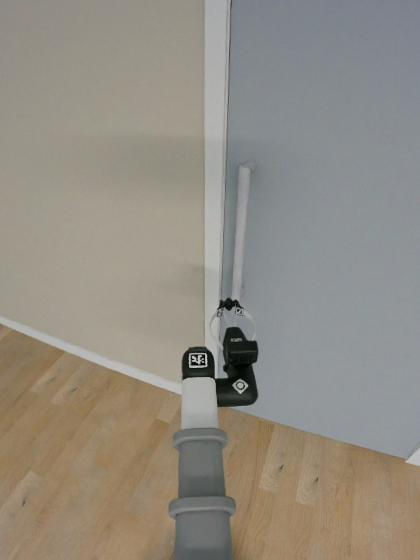

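Emit:
move:
  blocking: false
  cameras: []
  r2: {"base":{"translate_m":0.209,"strafe_m":-0.059},"joints":{"gripper_m":0.12}}

Emit:
wait:
  seconds: 2.5
  cameras: []

Emit:
move:
  blocking: false
  cameras: []
  r2: {"joints":{"arm_m":0.305},"speeds":{"arm_m":0.1},"contact_limits":{"arm_m":0.05}}

Emit:
wait:
  seconds: 1.5
  cameras: ["r2_wrist_camera","r2_head_camera"]

Scene clock: 241.73 s.
move: r2 moving
r1: as last shown
r1.lidar_m: 1.25 1.30 1.66 2.41 2.34 1.69 1.60 1.67 2.29 2.27 1.72 1.26
r1.motor_effort: lift_m=+24(24) arm_m=-3(4) wheel_0=-2(3) wheel_1=+0(0) wheel_2=+1(1)
r1.servo_current: wrist_yaw_rad=59(65) wrist_pitch_rad=39(46) wrist_roll_rad=39(59) gripper_m=46(46)
r1.wrist_depth_mm: 1160 1138 1160 1138 1160 1182 1182 / 1138 1160 1138 1160 1160 1160 1160 / 1160 1160 1138 1160 1138 1138 1160 / 1138 1160 1160 1160 946 1160 1182 / 1138 1138 1118 931 931 1182 1160 / 1182 1160 215 1160 198 1138 1160 / 1160 1138 1138 145 1182 1160 1160
r2.base_odometry: x=-3.406 y=-1.086 heading=-2.485
r2.turned_by_wheels: +0.000
r2.turned_by_imu: +0.000
r2.base_tilt: forward=-0.7 right=+0.1
r2.lidar_m: 0.91 1.25 2.19 2.23 2.82 1.41 1.37 2.77 2.53 1.57 1.05 0.92
r2.base_status: translate_m moving; strafe_m moving
r2.joint_positions: lift_m=+0.850 arm_m=+0.270 wrist_yaw_rad=+0.000 wrist_pitch_rad=+0.001 wrist_roll_rad=+0.000 gripper_m=-0.008
r2.joint_status: gripper_m moving
r2.measured_speeds: translate_m=+0.121 strafe_m=-0.035 rotate_rad=-0.004 lift_m=+0.000 arm_m=+0.000 wrist_yaw_rad=+0.000 wrist_pitch_rad=+0.000 wrist_roll_rad=+0.000
r2.motor_effort: lift_m=+21(21) arm_m=+5(5) wheel_0=+7(11) wheel_1=+6(7) wheel_2=-12(13)
r2.servo_current: wrist_yaw_rad=33(52) wrist_pitch_rad=39(46) wrist_roll_rad=46(59) gripper_m=111(137)
r2.contact_limits: arm_m 0.1
r2.hand_pose: x=+0.7292 y=-0.0874 z=+1.0277 quat_wxyz=(+1.000, +0.000, +0.001, +0.000) (m; r2's base frame)
r2.wrist_depth_mm: - - - 488 - 397 377 / - - - 492 - 394 379 / - - - 500 - 402 377 / - - - 500 - 399 384 / - - - 496 - 404 389 / - - 180 193 177 407 392 / - - - - - - 392
pictures: none
No camera images: "cameras" was empty.

Scene clock: 243.47 s.
earlier move: r2 done
r1.base_odometry: x=-0.822 y=+1.505 heading=-2.403
r1.turned_by_wheels: +0.000
r1.turned_by_imu: +0.000
r1.base_tilt: forward=-1.6 right=+1.3
r1.lidar_m: 1.25 1.29 1.66 2.42 2.34 1.67 1.55 1.67 2.30 2.27 1.70 1.24
r1.base_status: not commanded
r1.joint_positions: lift_m=+1.050 arm_m=+0.000 wrist_yaw_rad=+0.002 wrist_pitch_rad=+1.568 wrist_roll_rad=+1.568 gripper_m=+0.100
r1.joint_status: not commanded
r1.measured_speeds: all 0
r1.motor_effort: lift_m=+24(24) arm_m=-4(4) wheel_0=-2(3) wheel_1=+0(0) wheel_2=+1(1)
r1.servo_current: wrist_yaw_rad=52(65) wrist_pitch_rad=39(52) wrist_roll_rad=59(72) gripper_m=39(46)
r1.hand_pose: x=+0.1719 y=-0.0874 z=+0.9394 quat_wxyz=(+0.502, +0.499, +0.501, -0.498) (m; r1's base frame)
r1.wrist_depth_mm: 1138 1138 1138 1138 1160 1160 1160 / 1138 1118 1160 1160 1205 1138 1160 / 1138 1138 1160 1138 1160 1182 1182 / 1160 1160 1160 1160 960 1160 1160 / 1160 1118 1160 960 946 1182 1160 / 1138 1138 215 1160 198 1182 1160 / 1138 1138 1160 145 1160 1138 1160
r2.base_odometry: x=-3.578 y=-1.155 heading=-2.485
r2.turned_by_wheels: +0.000
r2.turned_by_imu: +0.001
r2.base_tilt: forward=-0.7 right=+0.1
r2.lidar_m: 0.72 0.98 2.14 2.17 2.79 1.59 1.57 2.76 2.58 1.24 0.83 0.74
r2.base_status: done
r2.joint_positions: lift_m=+0.850 arm_m=+0.270 wrist_yaw_rad=+0.000 wrist_pitch_rad=+0.001 wrist_roll_rad=+0.000 gripper_m=+0.120
r2.joint_status: all done
r2.measured_speeds: all 0
r2.motor_effort: lift_m=+21(21) arm_m=+5(5) wheel_0=+3(11) wheel_1=+4(8) wheel_2=-4(13)
r2.servo_current: wrist_yaw_rad=46(59) wrist_pitch_rad=39(46) wrist_roll_rad=39(59) gripper_m=52(137)
r2.contact_limits: arm_m 0.1
r2.hand_pose: x=+0.7292 y=-0.0874 z=+1.0277 quat_wxyz=(+1.000, +0.000, +0.001, +0.000) (m; r2's base frame)
r2.wrist_depth_mm: 442 382 320 223 266 245 225 / 445 387 322 223 265 244 227 / 452 389 324 223 270 245 229 / 459 392 329 223 272 246 229 / 459 397 329 223 274 249 231 / 455 404 319 221 265 246 232 / 466 418 342 - 270 251 232
wait: 1.73 of 2.5 s (r2 has come to rest)
pictures: none
No camera images: "cameras" was empty.

Scene clock: 243.97 s.
move: r2 moving
r1: as last shown
r1.lidar_m: 1.24 1.30 1.64 2.42 2.31 1.68 1.58 1.67 2.27 2.28 1.74 1.25
r1.motor_effort: lift_m=+24(24) arm_m=-3(4) wheel_0=-1(2) wheel_1=+0(0) wheel_2=+1(1)
r1.servo_current: wrist_yaw_rad=52(59) wrist_pitch_rad=39(52) wrist_roll_rad=46(52) gripper_m=46(46)
r1.wrist_depth_mm: 1118 1160 1118 1160 1182 1160 1160 / 1118 1160 1182 1138 1182 1160 1160 / 1138 1160 1138 1160 1138 1138 1160 / 1160 1160 1138 1160 931 1138 1160 / 1160 1138 1138 931 960 1138 1118 / 1160 1182 215 1138 197 1160 1138 / 1182 1138 1160 145 1138 1160 1160
r2.base_odometry: x=-3.577 y=-1.155 heading=-2.485
r2.turned_by_wheels: +0.000
r2.turned_by_imu: +0.000
r2.base_tilt: forward=-0.7 right=+0.1
r2.lidar_m: 0.70 1.00 2.12 2.18 2.80 1.58 1.56 2.81 2.60 1.26 0.81 0.75
r2.base_status: not commanded
r2.joint_positions: lift_m=+0.850 arm_m=+0.303 wrist_yaw_rad=-0.004 wrist_pitch_rad=+0.001 wrist_roll_rad=+0.000 gripper_m=+0.120
r2.joint_status: arm_m moving
r2.measured_speeds: translate_m=+0.000 strafe_m=+0.000 rotate_rad=-0.001 lift_m=+0.000 arm_m=+0.044 wrist_yaw_rad=-0.049 wrist_pitch_rad=+0.000 wrist_roll_rad=+0.000
r2.motor_effort: lift_m=+21(21) arm_m=+13(13) wheel_0=+3(3) wheel_1=+5(5) wheel_2=-5(5)
r2.servo_current: wrist_yaw_rad=33(46) wrist_pitch_rad=33(46) wrist_roll_rad=52(52) gripper_m=59(59)
r2.contact_limits: arm_m 0.05
r2.hand_pose: x=+0.7615 y=-0.0886 z=+1.0277 quat_wxyz=(+1.000, +0.000, +0.001, -0.002) (m; r2's base frame)
r2.wrist_depth_mm: 389 338 287 190 242 218 204 / 399 342 290 190 239 219 - / 394 342 291 191 244 220 206 / 404 347 294 193 244 223 208 / 413 351 296 193 247 221 209 / 410 355 291 190 241 219 211 / 418 364 301 - 244 227 211
pictures: none
No camera images: "cameras" was empty.

Scene clock: 244.33 s.
earlier move: r2 contact_stop
r1.base_odometry: x=-0.822 y=+1.505 heading=-2.403
r1.turned_by_wheels: +0.000
r1.turned_by_imu: +0.000
r1.base_tilt: forward=-1.6 right=+1.3
r1.lidar_m: 1.23 1.30 1.63 2.42 2.32 1.67 1.60 1.68 2.29 2.28 1.74 1.26
r1.base_status: not commanded
r1.joint_positions: lift_m=+1.050 arm_m=+0.000 wrist_yaw_rad=+0.002 wrist_pitch_rad=+1.568 wrist_roll_rad=+1.568 gripper_m=+0.100
r1.joint_status: not commanded
r1.measured_speeds: all 0
r1.motor_effort: lift_m=+24(24) arm_m=-3(4) wheel_0=-2(2) wheel_1=+0(0) wheel_2=+1(1)
r1.servo_current: wrist_yaw_rad=65(65) wrist_pitch_rad=46(52) wrist_roll_rad=46(59) gripper_m=46(46)
r1.hand_pose: x=+0.1719 y=-0.0874 z=+0.9394 quat_wxyz=(+0.502, +0.499, +0.501, -0.498) (m; r1's base frame)
r1.wrist_depth_mm: 1138 1138 1160 1138 1138 1182 1160 / 1182 1160 1138 1160 1160 1160 1182 / 1138 1160 1160 1138 1160 1182 1160 / 1160 1160 1160 1138 960 1182 1160 / 1160 1138 1160 946 946 1160 1160 / 1138 1182 216 1160 198 1160 1160 / 1160 1160 1160 145 1160 1160 1160
r2.base_odometry: x=-3.577 y=-1.155 heading=-2.485
r2.turned_by_wheels: +0.000
r2.turned_by_imu: +0.000
r2.base_tilt: forward=-0.7 right=+0.1
r2.lidar_m: 0.73 0.99 2.11 2.21 2.83 1.61 1.57 2.82 2.57 1.26 0.85 0.75
r2.base_status: not commanded
r2.joint_positions: lift_m=+0.850 arm_m=+0.303 wrist_yaw_rad=-0.006 wrist_pitch_rad=+0.001 wrist_roll_rad=+0.000 gripper_m=+0.120
r2.joint_status: arm_m contact_stop (moved +0.033 of +0.035)
r2.measured_speeds: all 0
r2.on_its_own: arm_m is slack since a contact_stop
r2.motor_effort: lift_m=+21(21) arm_m=+0(13) wheel_0=+2(3) wheel_1=+4(5) wheel_2=-5(5)
r2.servo_current: wrist_yaw_rad=52(59) wrist_pitch_rad=39(46) wrist_roll_rad=46(59) gripper_m=52(59)
r2.contact_limits: arm_m 0.05
r2.hand_pose: x=+0.7618 y=-0.0891 z=+1.0277 quat_wxyz=(+1.000, +0.000, +0.001, -0.003) (m; r2's base frame)
r2.wrist_depth_mm: 394 336 287 191 239 216 203 / 387 338 289 191 240 219 - / 397 340 290 187 242 220 206 / 399 343 291 192 243 221 206 / 404 347 294 193 245 220 208 / 404 351 290 190 242 218 210 / 410 362 303 - 243 225 209
wait: 0.37 of 1.5 s (r2 has come to rest)
pictures: r2_head_camera, r2_wrist_camera
Images, in order (width x height): r2_head_camera 420x560, r2_wrist_camera 616x392.

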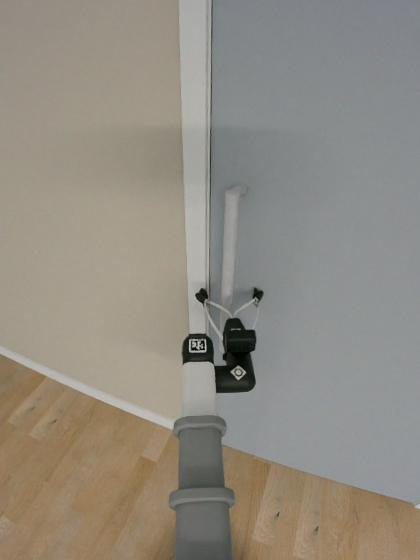

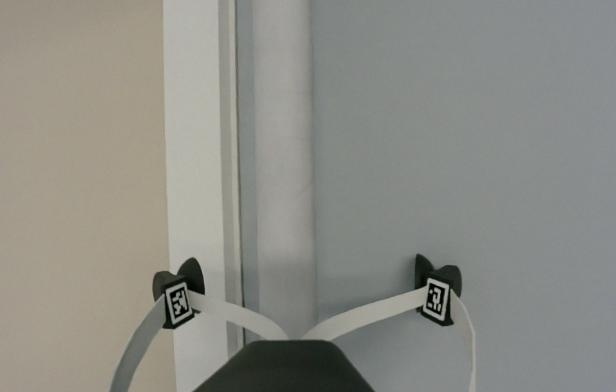

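Emit:
move:
  blocking: false
  cameras: []
  r2: {"joints":{"gripper_m":-0.034,"arm_m":0.303}}

Emit:
wait:
  seconds: 1.6
  cameras: ["r2_wrist_camera"]

Scene clock: 251.73 s.
move: r2 moving
r1: as last shown
r1.lidar_m: 1.23 1.29 1.67 2.43 2.32 1.69 1.59 1.67 2.26 2.28 1.71 1.27
r1.motor_effort: lift_m=+24(24) arm_m=-4(4) wheel_0=-2(2) wheel_1=+0(0) wheel_2=+1(1)
r1.servo_current: wrist_yaw_rad=46(72) wrist_pitch_rad=46(46) wrist_roll_rad=52(59) gripper_m=39(46)
r1.wrist_depth_mm: 1118 1160 1138 1160 1182 1138 1182 / 1160 1118 1160 1160 1182 1182 1182 / 1160 1138 1138 1182 1138 1138 1160 / 1118 1160 1160 1182 960 1138 1160 / 1118 1138 1160 931 946 1160 1160 / 1160 1138 215 1160 198 1160 1138 / 1160 1182 1138 145 1160 1160 1160
r2.base_odometry: x=-3.577 y=-1.155 heading=-2.485
r2.turned_by_wheels: +0.000
r2.turned_by_imu: +0.000
r2.base_tilt: forward=-0.7 right=+0.1
r2.lidar_m: 0.74 1.00 2.14 2.20 2.78 1.60 1.57 2.79 2.56 1.26 0.83 0.75
r2.base_status: not commanded
r2.joint_positions: lift_m=+0.850 arm_m=+0.303 wrist_yaw_rad=-0.008 wrist_pitch_rad=+0.001 wrist_roll_rad=+0.000 gripper_m=+0.106
r2.joint_status: gripper_m moving; the others done
r2.measured_speeds: translate_m=+0.000 strafe_m=+0.000 rotate_rad=+0.000 lift_m=+0.000 arm_m=+0.000 wrist_yaw_rad=-0.011 wrist_pitch_rad=+0.000 wrist_roll_rad=+0.000
r2.motor_effort: lift_m=+21(21) arm_m=-1(2) wheel_0=+3(3) wheel_1=+4(5) wheel_2=-5(5)
r2.servo_current: wrist_yaw_rad=65(65) wrist_pitch_rad=46(46) wrist_roll_rad=46(52) gripper_m=124(124)
r2.hand_pose: x=+0.7616 y=-0.0897 z=+1.0277 quat_wxyz=(+1.000, +0.000, +0.001, -0.004) (m; r2's base frame)
r2.wrist_depth_mm: 392 332 285 251 239 216 204 / 384 338 286 196 239 219 - / 397 338 289 195 242 220 206 / 397 342 293 195 244 221 208 / 402 345 293 195 245 222 208 / 407 351 198 190 239 218 209 / 407 359 300 - 244 224 211
pictures: none
No camera images: "cameras" was empty.

Scene clock: 253.33 s.
earlier move: r2 moving
r1.base_odometry: x=-0.822 y=+1.505 heading=-2.403
r1.turned_by_wheels: +0.000
r1.turned_by_imu: +0.000
r1.base_tilt: forward=-1.6 right=+1.3
r1.lidar_m: 1.26 1.31 1.67 2.42 2.34 1.68 1.58 1.66 2.26 2.26 1.72 1.25
r1.base_status: not commanded
r1.joint_positions: lift_m=+1.050 arm_m=+0.000 wrist_yaw_rad=+0.002 wrist_pitch_rad=+1.568 wrist_roll_rad=+1.568 gripper_m=+0.100
r1.joint_status: not commanded
r1.measured_speeds: all 0
r1.motor_effort: lift_m=+24(24) arm_m=-3(4) wheel_0=-1(2) wheel_1=+0(0) wheel_2=+1(1)
r1.servo_current: wrist_yaw_rad=52(72) wrist_pitch_rad=46(52) wrist_roll_rad=52(65) gripper_m=39(52)
r1.hand_pose: x=+0.1719 y=-0.0874 z=+0.9394 quat_wxyz=(+0.502, +0.499, +0.501, -0.498) (m; r1's base frame)
r1.wrist_depth_mm: 1138 1160 1160 1160 1160 1160 1160 / 1138 1138 1160 1160 1160 1160 1160 / 1138 1138 1160 1138 1138 1138 1160 / 1138 1138 1160 1160 946 1138 1160 / 1138 1160 1160 931 946 1182 1138 / 1138 1138 215 1160 198 1182 1182 / 1138 1138 1160 145 1138 1160 1138
r2.base_odometry: x=-3.578 y=-1.155 heading=-2.484
r2.turned_by_wheels: +0.000
r2.turned_by_imu: +0.000
r2.base_tilt: forward=-0.6 right=+0.0
r2.lidar_m: 0.71 0.99 2.14 2.19 2.80 1.59 1.55 2.78 2.58 1.27 0.81 0.74
r2.base_status: not commanded
r2.joint_positions: lift_m=+0.850 arm_m=+0.303 wrist_yaw_rad=+0.008 wrist_pitch_rad=+0.001 wrist_roll_rad=+0.000 gripper_m=-0.032
r2.joint_status: gripper_m moving; the others done
r2.measured_speeds: all 0
r2.motor_effort: lift_m=+21(21) arm_m=-4(4) wheel_0=-2(3) wheel_1=+0(5) wheel_2=+8(8)
r2.servo_current: wrist_yaw_rad=65(78) wrist_pitch_rad=33(46) wrist_roll_rad=65(65) gripper_m=182(371)
r2.hand_pose: x=+0.7630 y=-0.0852 z=+1.0277 quat_wxyz=(+1.000, +0.000, +0.001, +0.004) (m; r2's base frame)
r2.wrist_depth_mm: 410 349 282 163 220 201 186 / 415 349 286 168 224 202 188 / 418 353 289 166 224 204 190 / 430 357 290 169 226 204 190 / 433 362 293 168 229 206 - / 442 364 183 171 181 204 192 / 442 373 304 - 226 202 193
wait: 1.60 s; no rest
pictures: r2_wrist_camera
Images, in order (width x height): r2_wrist_camera 616x392.

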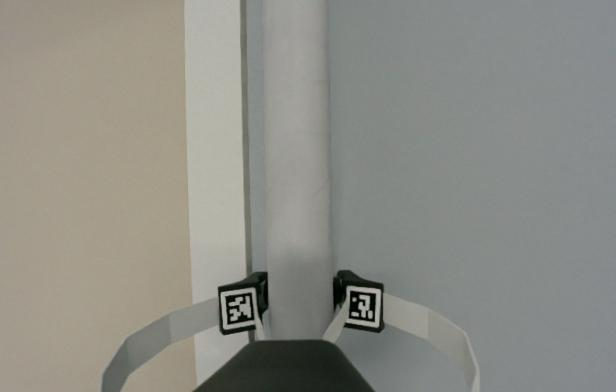

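Emit:
move:
  blocking: false
  cameras: []
  r2: {"base":{"translate_m":-0.209,"strafe_m":0.059}}

Emit:
wait:
  seconds: 2.5
  cameras: ["r2_head_camera"]

Scene clock: 257.53 s.
earlier move: r2 done
move: r2 moving
r1: as last shown
r1.lidar_m: 1.27 1.32 1.62 2.41 2.33 1.67 1.58 1.67 2.27 2.28 1.75 1.27
r1.motor_effort: lift_m=+24(24) arm_m=-4(4) wheel_0=-2(2) wheel_1=+0(0) wheel_2=+1(1)
r1.servo_current: wrist_yaw_rad=52(52) wrist_pitch_rad=39(52) wrist_roll_rad=59(72) gripper_m=39(46)
r1.wrist_depth_mm: 1160 1138 1182 1160 1138 1160 1160 / 1160 1160 1160 1160 1160 1160 1182 / 1160 1138 1138 1160 1160 1160 1160 / 1160 1160 1138 1182 946 1160 1160 / 1138 1138 1160 946 946 1138 1160 / 1160 1138 214 1138 197 1138 1182 / 1118 1118 1138 145 1160 1160 1160
r2.base_odometry: x=-3.548 y=-1.143 heading=-2.483
r2.turned_by_wheels: +0.001
r2.turned_by_imu: -0.005
r2.base_tilt: forward=-0.6 right=+0.1
r2.lidar_m: 0.71 1.01 2.15 2.19 2.80 1.55 1.52 2.79 2.58 1.32 0.86 0.74
r2.base_status: translate_m moving; strafe_m moving
r2.joint_positions: lift_m=+0.850 arm_m=+0.303 wrist_yaw_rad=+0.010 wrist_pitch_rad=+0.001 wrist_roll_rad=+0.000 gripper_m=-0.032
r2.joint_status: all done
r2.measured_speeds: translate_m=-0.122 strafe_m=+0.036 rotate_rad=+0.000 lift_m=+0.000 arm_m=+0.000 wrist_yaw_rad=+0.001 wrist_pitch_rad=+0.000 wrist_roll_rad=+0.000
r2.motor_effort: lift_m=+21(21) arm_m=-4(4) wheel_0=-10(12) wheel_1=-8(12) wheel_2=+27(28)
r2.servo_current: wrist_yaw_rad=65(72) wrist_pitch_rad=39(46) wrist_roll_rad=33(59) gripper_m=156(163)
r2.hand_pose: x=+0.7631 y=-0.0846 z=+1.0277 quat_wxyz=(+1.000, +0.000, +0.001, +0.005) (m; r2's base frame)
r2.wrist_depth_mm: 452 384 315 165 222 202 190 / 455 387 317 167 226 204 190 / 459 392 320 166 225 205 191 / 459 397 322 170 226 206 193 / 459 402 325 168 229 207 194 / 466 404 185 171 182 208 195 / 469 410 355 - 227 203 196
pictures: none
No camera images: "cameras" was empty.

Scene clock: 259.17 s.
earlier move: r2 done
r1.base_odometry: x=-0.822 y=+1.505 heading=-2.403
r1.turned_by_wheels: +0.000
r1.turned_by_imu: +0.000
r1.base_tilt: forward=-1.6 right=+1.3
r1.lidar_m: 1.35 1.31 1.66 2.41 2.33 1.70 1.59 1.66 2.27 2.27 1.73 1.24
r1.base_status: not commanded
r1.joint_positions: lift_m=+1.050 arm_m=+0.000 wrist_yaw_rad=+0.002 wrist_pitch_rad=+1.568 wrist_roll_rad=+1.568 gripper_m=+0.100
r1.joint_status: not commanded
r1.measured_speeds: all 0
r1.motor_effort: lift_m=+24(24) arm_m=-4(4) wheel_0=-2(2) wheel_1=+0(1) wheel_2=+1(1)
r1.servo_current: wrist_yaw_rad=46(65) wrist_pitch_rad=46(52) wrist_roll_rad=59(72) gripper_m=46(52)
r1.hand_pose: x=+0.1719 y=-0.0874 z=+0.9394 quat_wxyz=(+0.502, +0.499, +0.501, -0.498) (m; r1's base frame)
r1.wrist_depth_mm: 1160 1160 1138 1160 1160 1160 1160 / 1138 1138 1182 1160 1182 1160 1160 / 1182 1118 1160 1138 1138 1138 1138 / 1160 1160 1160 1160 931 1138 1160 / 1160 1138 1160 946 946 1160 1160 / 1138 1138 214 1160 198 1182 1182 / 1160 1138 1160 145 1160 1160 1160
r2.base_odometry: x=-3.377 y=-1.074 heading=-2.485
r2.turned_by_wheels: -0.002
r2.turned_by_imu: -0.002
r2.base_tilt: forward=-0.6 right=+0.0
r2.lidar_m: 0.71 1.26 2.16 2.21 2.81 1.39 1.34 2.77 2.56 1.61 0.97 0.78
r2.base_status: done
r2.joint_positions: lift_m=+0.850 arm_m=+0.303 wrist_yaw_rad=+0.005 wrist_pitch_rad=+0.001 wrist_roll_rad=+0.000 gripper_m=-0.032
r2.joint_status: all done
r2.measured_speeds: all 0
r2.motor_effort: lift_m=+21(21) arm_m=-4(4) wheel_0=-9(12) wheel_1=-7(12) wheel_2=+6(28)
r2.servo_current: wrist_yaw_rad=46(72) wrist_pitch_rad=39(46) wrist_roll_rad=46(59) gripper_m=137(169)
r2.hand_pose: x=+0.7628 y=-0.0858 z=+1.0277 quat_wxyz=(+1.000, +0.000, +0.001, +0.003) (m; r2's base frame)
r2.wrist_depth_mm: - - 253 164 232 220 213 / - - 254 164 232 223 214 / - - 255 166 235 224 216 / - - 257 166 236 225 217 / - - 257 168 237 226 220 / - - 183 167 179 226 220 / - - - - 237 225 221
wait: 1.63 of 2.5 s (r2 has come to rest)
pictures: r2_head_camera
Images, in order (width x height): r2_head_camera 420x560.

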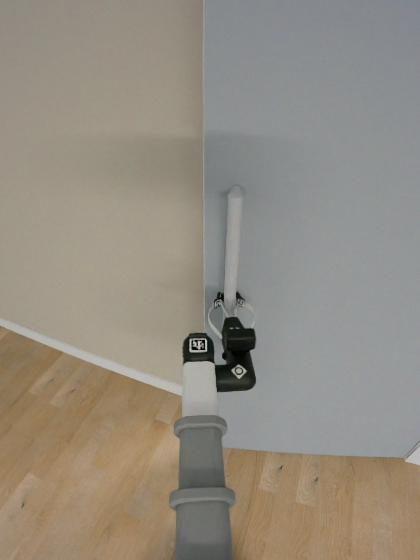

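Door is moving. Continue the arc.

Emit:
move:
  blocking: false
  cameras: []
  r2: {"base":{"translate_m":-0.217,"strafe_m":0.004}}

Emit:
wait:
  seconds: 2.5
  cameras: []

Emit:
move:
  blocking: false
  cameras: []
  r2: {"base":{"translate_m":-0.211,"strafe_m":-0.054}}

Emit:
wait:
  seconds: 2.5
  cameras: ["r2_head_camera"]

Scene clock: 265.00 s.
move: r2 moving
r1: as last shown
r1.lidar_m: 1.37 1.31 1.67 2.42 2.31 1.67 1.59 1.65 2.26 2.28 1.70 1.25
r1.motor_effort: lift_m=+24(24) arm_m=-3(4) wheel_0=-2(2) wheel_1=+0(1) wheel_2=+1(1)
r1.servo_current: wrist_yaw_rad=39(65) wrist_pitch_rad=39(46) wrist_roll_rad=59(59) gripper_m=46(52)
r1.wrist_depth_mm: 1160 1118 1160 1138 1160 1160 1182 / 1138 1160 1160 1160 1160 1160 1160 / 1118 1138 1138 1160 1160 1160 1182 / 1160 1182 1160 1118 960 1182 1138 / 1160 1160 1160 931 960 1138 1160 / 1138 1138 215 1138 197 1160 1160 / 1118 1138 1160 145 1160 1138 1160
r2.base_odometry: x=-3.352 y=-1.055 heading=-2.485
r2.turned_by_wheels: +0.000
r2.turned_by_imu: -0.012
r2.base_tilt: forward=-0.6 right=+0.1
r2.lidar_m: 0.70 1.28 2.18 2.22 2.77 1.37 1.33 2.81 2.56 1.69 1.01 0.77
r2.base_status: translate_m moving; strafe_m moving
r2.joint_positions: lift_m=+0.850 arm_m=+0.303 wrist_yaw_rad=+0.005 wrist_pitch_rad=+0.001 wrist_roll_rad=+0.000 gripper_m=-0.032
r2.joint_status: not commanded
r2.measured_speeds: translate_m=-0.123 strafe_m=+0.003 rotate_rad=-0.009 lift_m=+0.000 arm_m=+0.000 wrist_yaw_rad=+0.000 wrist_pitch_rad=+0.000 wrist_roll_rad=+0.000
r2.motor_effort: lift_m=+21(21) arm_m=-4(4) wheel_0=-16(17) wheel_1=-9(16) wheel_2=+23(23)
r2.servo_current: wrist_yaw_rad=46(59) wrist_pitch_rad=39(46) wrist_roll_rad=46(52) gripper_m=137(143)
r2.hand_pose: x=+0.7628 y=-0.0858 z=+1.0277 quat_wxyz=(+1.000, +0.000, +0.001, +0.003) (m; r2's base frame)
r2.wrist_depth_mm: - - 250 163 232 224 216 / - - 251 163 234 224 217 / - - 253 165 236 226 220 / - - 255 168 236 229 221 / - - 256 168 238 229 222 / - - 180 169 181 229 224 / - - - - 238 227 225
pictures: none
No camera images: "cameras" was empty.

Scene clock: 266.67 s.
earlier move: r2 done
r1.base_odometry: x=-0.822 y=+1.505 heading=-2.403
r1.turned_by_wheels: +0.000
r1.turned_by_imu: +0.000
r1.base_tilt: forward=-1.6 right=+1.3
r1.lidar_m: 1.42 1.27 1.64 2.43 2.35 1.65 1.59 1.68 2.28 2.28 1.74 1.25
r1.base_status: not commanded
r1.joint_positions: lift_m=+1.050 arm_m=+0.000 wrist_yaw_rad=+0.002 wrist_pitch_rad=+1.568 wrist_roll_rad=+1.568 gripper_m=+0.100
r1.joint_status: not commanded
r1.measured_speeds: all 0
r1.motor_effort: lift_m=+24(24) arm_m=-3(4) wheel_0=-1(2) wheel_1=+0(1) wheel_2=+1(1)
r1.servo_current: wrist_yaw_rad=46(65) wrist_pitch_rad=46(52) wrist_roll_rad=52(78) gripper_m=39(52)
r1.hand_pose: x=+0.1719 y=-0.0874 z=+0.9394 quat_wxyz=(+0.502, +0.499, +0.501, -0.498) (m; r1's base frame)
r1.wrist_depth_mm: 1138 1138 1160 1138 1138 1160 1138 / 1138 1160 1160 1160 1138 1182 1138 / 1160 1160 1160 1138 1138 1182 1160 / 1138 1160 1160 1138 946 1160 1138 / 1160 1160 1138 931 931 1160 1160 / 1160 1138 215 1160 198 1160 1138 / 1182 1138 1160 145 1160 1160 1160
r2.base_odometry: x=-3.203 y=-0.945 heading=-2.486
r2.turned_by_wheels: -0.001
r2.turned_by_imu: -0.003
r2.base_tilt: forward=-0.6 right=+0.1
r2.lidar_m: 0.69 1.47 2.25 2.27 2.84 1.17 1.13 2.71 2.50 1.95 1.17 0.80
r2.base_status: done
r2.joint_positions: lift_m=+0.850 arm_m=+0.303 wrist_yaw_rad=+0.003 wrist_pitch_rad=+0.001 wrist_roll_rad=+0.000 gripper_m=-0.032
r2.joint_status: not commanded
r2.measured_speeds: all 0
r2.motor_effort: lift_m=+21(21) arm_m=-4(4) wheel_0=-13(17) wheel_1=-7(16) wheel_2=+7(25)
r2.servo_current: wrist_yaw_rad=46(65) wrist_pitch_rad=39(46) wrist_roll_rad=46(59) gripper_m=137(143)
r2.hand_pose: x=+0.7626 y=-0.0866 z=+1.0277 quat_wxyz=(+1.000, +0.000, +0.001, +0.001) (m; r2's base frame)
r2.wrist_depth_mm: - - 237 162 243 246 248 / - - 240 163 245 247 249 / - - 240 165 246 248 252 / - - 242 164 248 251 252 / - - 244 168 248 252 254 / - - 184 165 179 253 257 / - - 245 - 252 253 257
wait: 1.67 of 2.5 s (r2 has come to rest)
pictures: none
No camera images: "cameras" was empty.

Scene clock: 267.17 s.
move: r2 moving
r1: as last shown
r1.lidar_m: 1.43 1.31 1.67 2.41 2.34 1.70 1.57 1.65 2.25 2.27 1.70 1.25
r1.motor_effort: lift_m=+24(24) arm_m=-3(4) wheel_0=-2(2) wheel_1=+0(0) wheel_2=+1(1)
r1.servo_current: wrist_yaw_rad=59(59) wrist_pitch_rad=39(46) wrist_roll_rad=39(65) gripper_m=46(46)
r1.wrist_depth_mm: 1160 1138 1138 1182 1138 1160 1160 / 1160 1160 1138 1182 1160 1160 1182 / 1118 1182 1182 1138 1182 1160 1138 / 1160 1160 1160 1138 946 1160 1138 / 1160 1160 1138 960 946 1138 1182 / 1138 1160 216 1160 198 1138 1182 / 1160 1182 1138 145 1138 1160 1160
r2.base_odometry: x=-3.183 y=-0.920 heading=-2.486
r2.turned_by_wheels: +0.000
r2.turned_by_imu: -0.018
r2.base_tilt: forward=-0.6 right=+0.0
r2.lidar_m: 0.70 1.50 2.26 2.29 2.85 1.13 1.14 2.72 2.48 2.05 1.27 0.81
r2.base_status: translate_m moving; strafe_m moving
r2.joint_positions: lift_m=+0.850 arm_m=+0.303 wrist_yaw_rad=+0.005 wrist_pitch_rad=+0.001 wrist_roll_rad=+0.000 gripper_m=-0.032
r2.joint_status: not commanded
r2.measured_speeds: translate_m=-0.123 strafe_m=-0.027 rotate_rad=+0.005 lift_m=+0.000 arm_m=+0.000 wrist_yaw_rad=+0.000 wrist_pitch_rad=+0.000 wrist_roll_rad=+0.000
r2.motor_effort: lift_m=+21(21) arm_m=-3(4) wheel_0=-9(20) wheel_1=-16(16) wheel_2=+22(24)
r2.servo_current: wrist_yaw_rad=46(59) wrist_pitch_rad=46(46) wrist_roll_rad=52(59) gripper_m=137(143)
r2.hand_pose: x=+0.7627 y=-0.0860 z=+1.0277 quat_wxyz=(+1.000, +0.000, +0.001, +0.003) (m; r2's base frame)
r2.wrist_depth_mm: - - 236 161 246 250 254 / - - 238 162 247 251 255 / - - 240 164 248 252 257 / - - 241 166 250 254 258 / - - 242 166 251 256 259 / - - 185 167 180 258 263 / - - 244 - 253 259 264
pictures: none
No camera images: "cameras" was empty.

Scene clock: 268.80 s.
earlier move: r2 done
r1.base_odometry: x=-0.822 y=+1.505 heading=-2.403
r1.turned_by_wheels: +0.000
r1.turned_by_imu: +0.000
r1.base_tilt: forward=-1.6 right=+1.3
r1.lidar_m: 1.49 1.30 1.66 2.41 2.33 1.67 1.59 1.66 2.28 2.28 1.74 1.25
r1.base_status: not commanded
r1.joint_positions: lift_m=+1.050 arm_m=+0.000 wrist_yaw_rad=+0.002 wrist_pitch_rad=+1.568 wrist_roll_rad=+1.568 gripper_m=+0.100
r1.joint_status: not commanded
r1.measured_speeds: all 0
r1.motor_effort: lift_m=+24(24) arm_m=-4(4) wheel_0=-2(2) wheel_1=+0(0) wheel_2=+1(1)
r1.servo_current: wrist_yaw_rad=52(59) wrist_pitch_rad=46(52) wrist_roll_rad=39(72) gripper_m=46(46)
r1.hand_pose: x=+0.1719 y=-0.0874 z=+0.9394 quat_wxyz=(+0.502, +0.499, +0.501, -0.498) (m; r1's base frame)
r1.wrist_depth_mm: 1160 1138 1160 1160 1182 1138 1160 / 1138 1182 1182 1160 1138 1160 1160 / 1160 1138 1182 1205 1138 1138 1160 / 1138 1138 1138 1160 931 1182 1160 / 1138 1160 1160 960 946 1160 1138 / 1160 1138 215 1160 198 1138 1160 / 1138 1160 1160 145 1160 1138 1160
r2.base_odometry: x=-3.069 y=-0.774 heading=-2.487
r2.turned_by_wheels: -0.001
r2.turned_by_imu: +0.000
r2.base_tilt: forward=-0.6 right=+0.1
r2.lidar_m: 0.71 1.69 2.37 2.39 2.94 0.93 1.04 2.59 2.35 2.32 1.52 0.88
r2.base_status: done
r2.joint_positions: lift_m=+0.850 arm_m=+0.303 wrist_yaw_rad=+0.004 wrist_pitch_rad=+0.001 wrist_roll_rad=+0.000 gripper_m=-0.032
r2.joint_status: not commanded
r2.measured_speeds: all 0
r2.motor_effort: lift_m=+21(21) arm_m=-4(4) wheel_0=-11(20) wheel_1=-9(16) wheel_2=+11(24)
r2.servo_current: wrist_yaw_rad=46(65) wrist_pitch_rad=39(46) wrist_roll_rad=46(65) gripper_m=130(150)
r2.hand_pose: x=+0.7627 y=-0.0861 z=+1.0277 quat_wxyz=(+1.000, +0.000, +0.001, +0.002) (m; r2's base frame)
r2.wrist_depth_mm: - - 229 161 263 286 307 / - 220 229 163 264 286 307 / - 221 231 164 265 286 306 / - 223 230 164 266 287 314 / - - 233 167 271 291 312 / - - 183 166 180 296 314 / - - 231 - 277 294 317
wait: 1.63 of 2.5 s (r2 has come to rest)
pictures: r2_head_camera
Images, in order (width x height): r2_head_camera 420x560.

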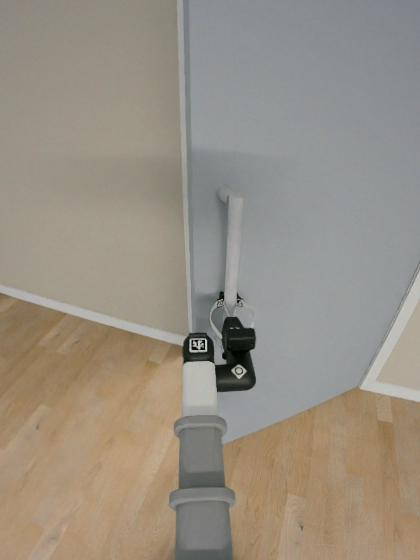

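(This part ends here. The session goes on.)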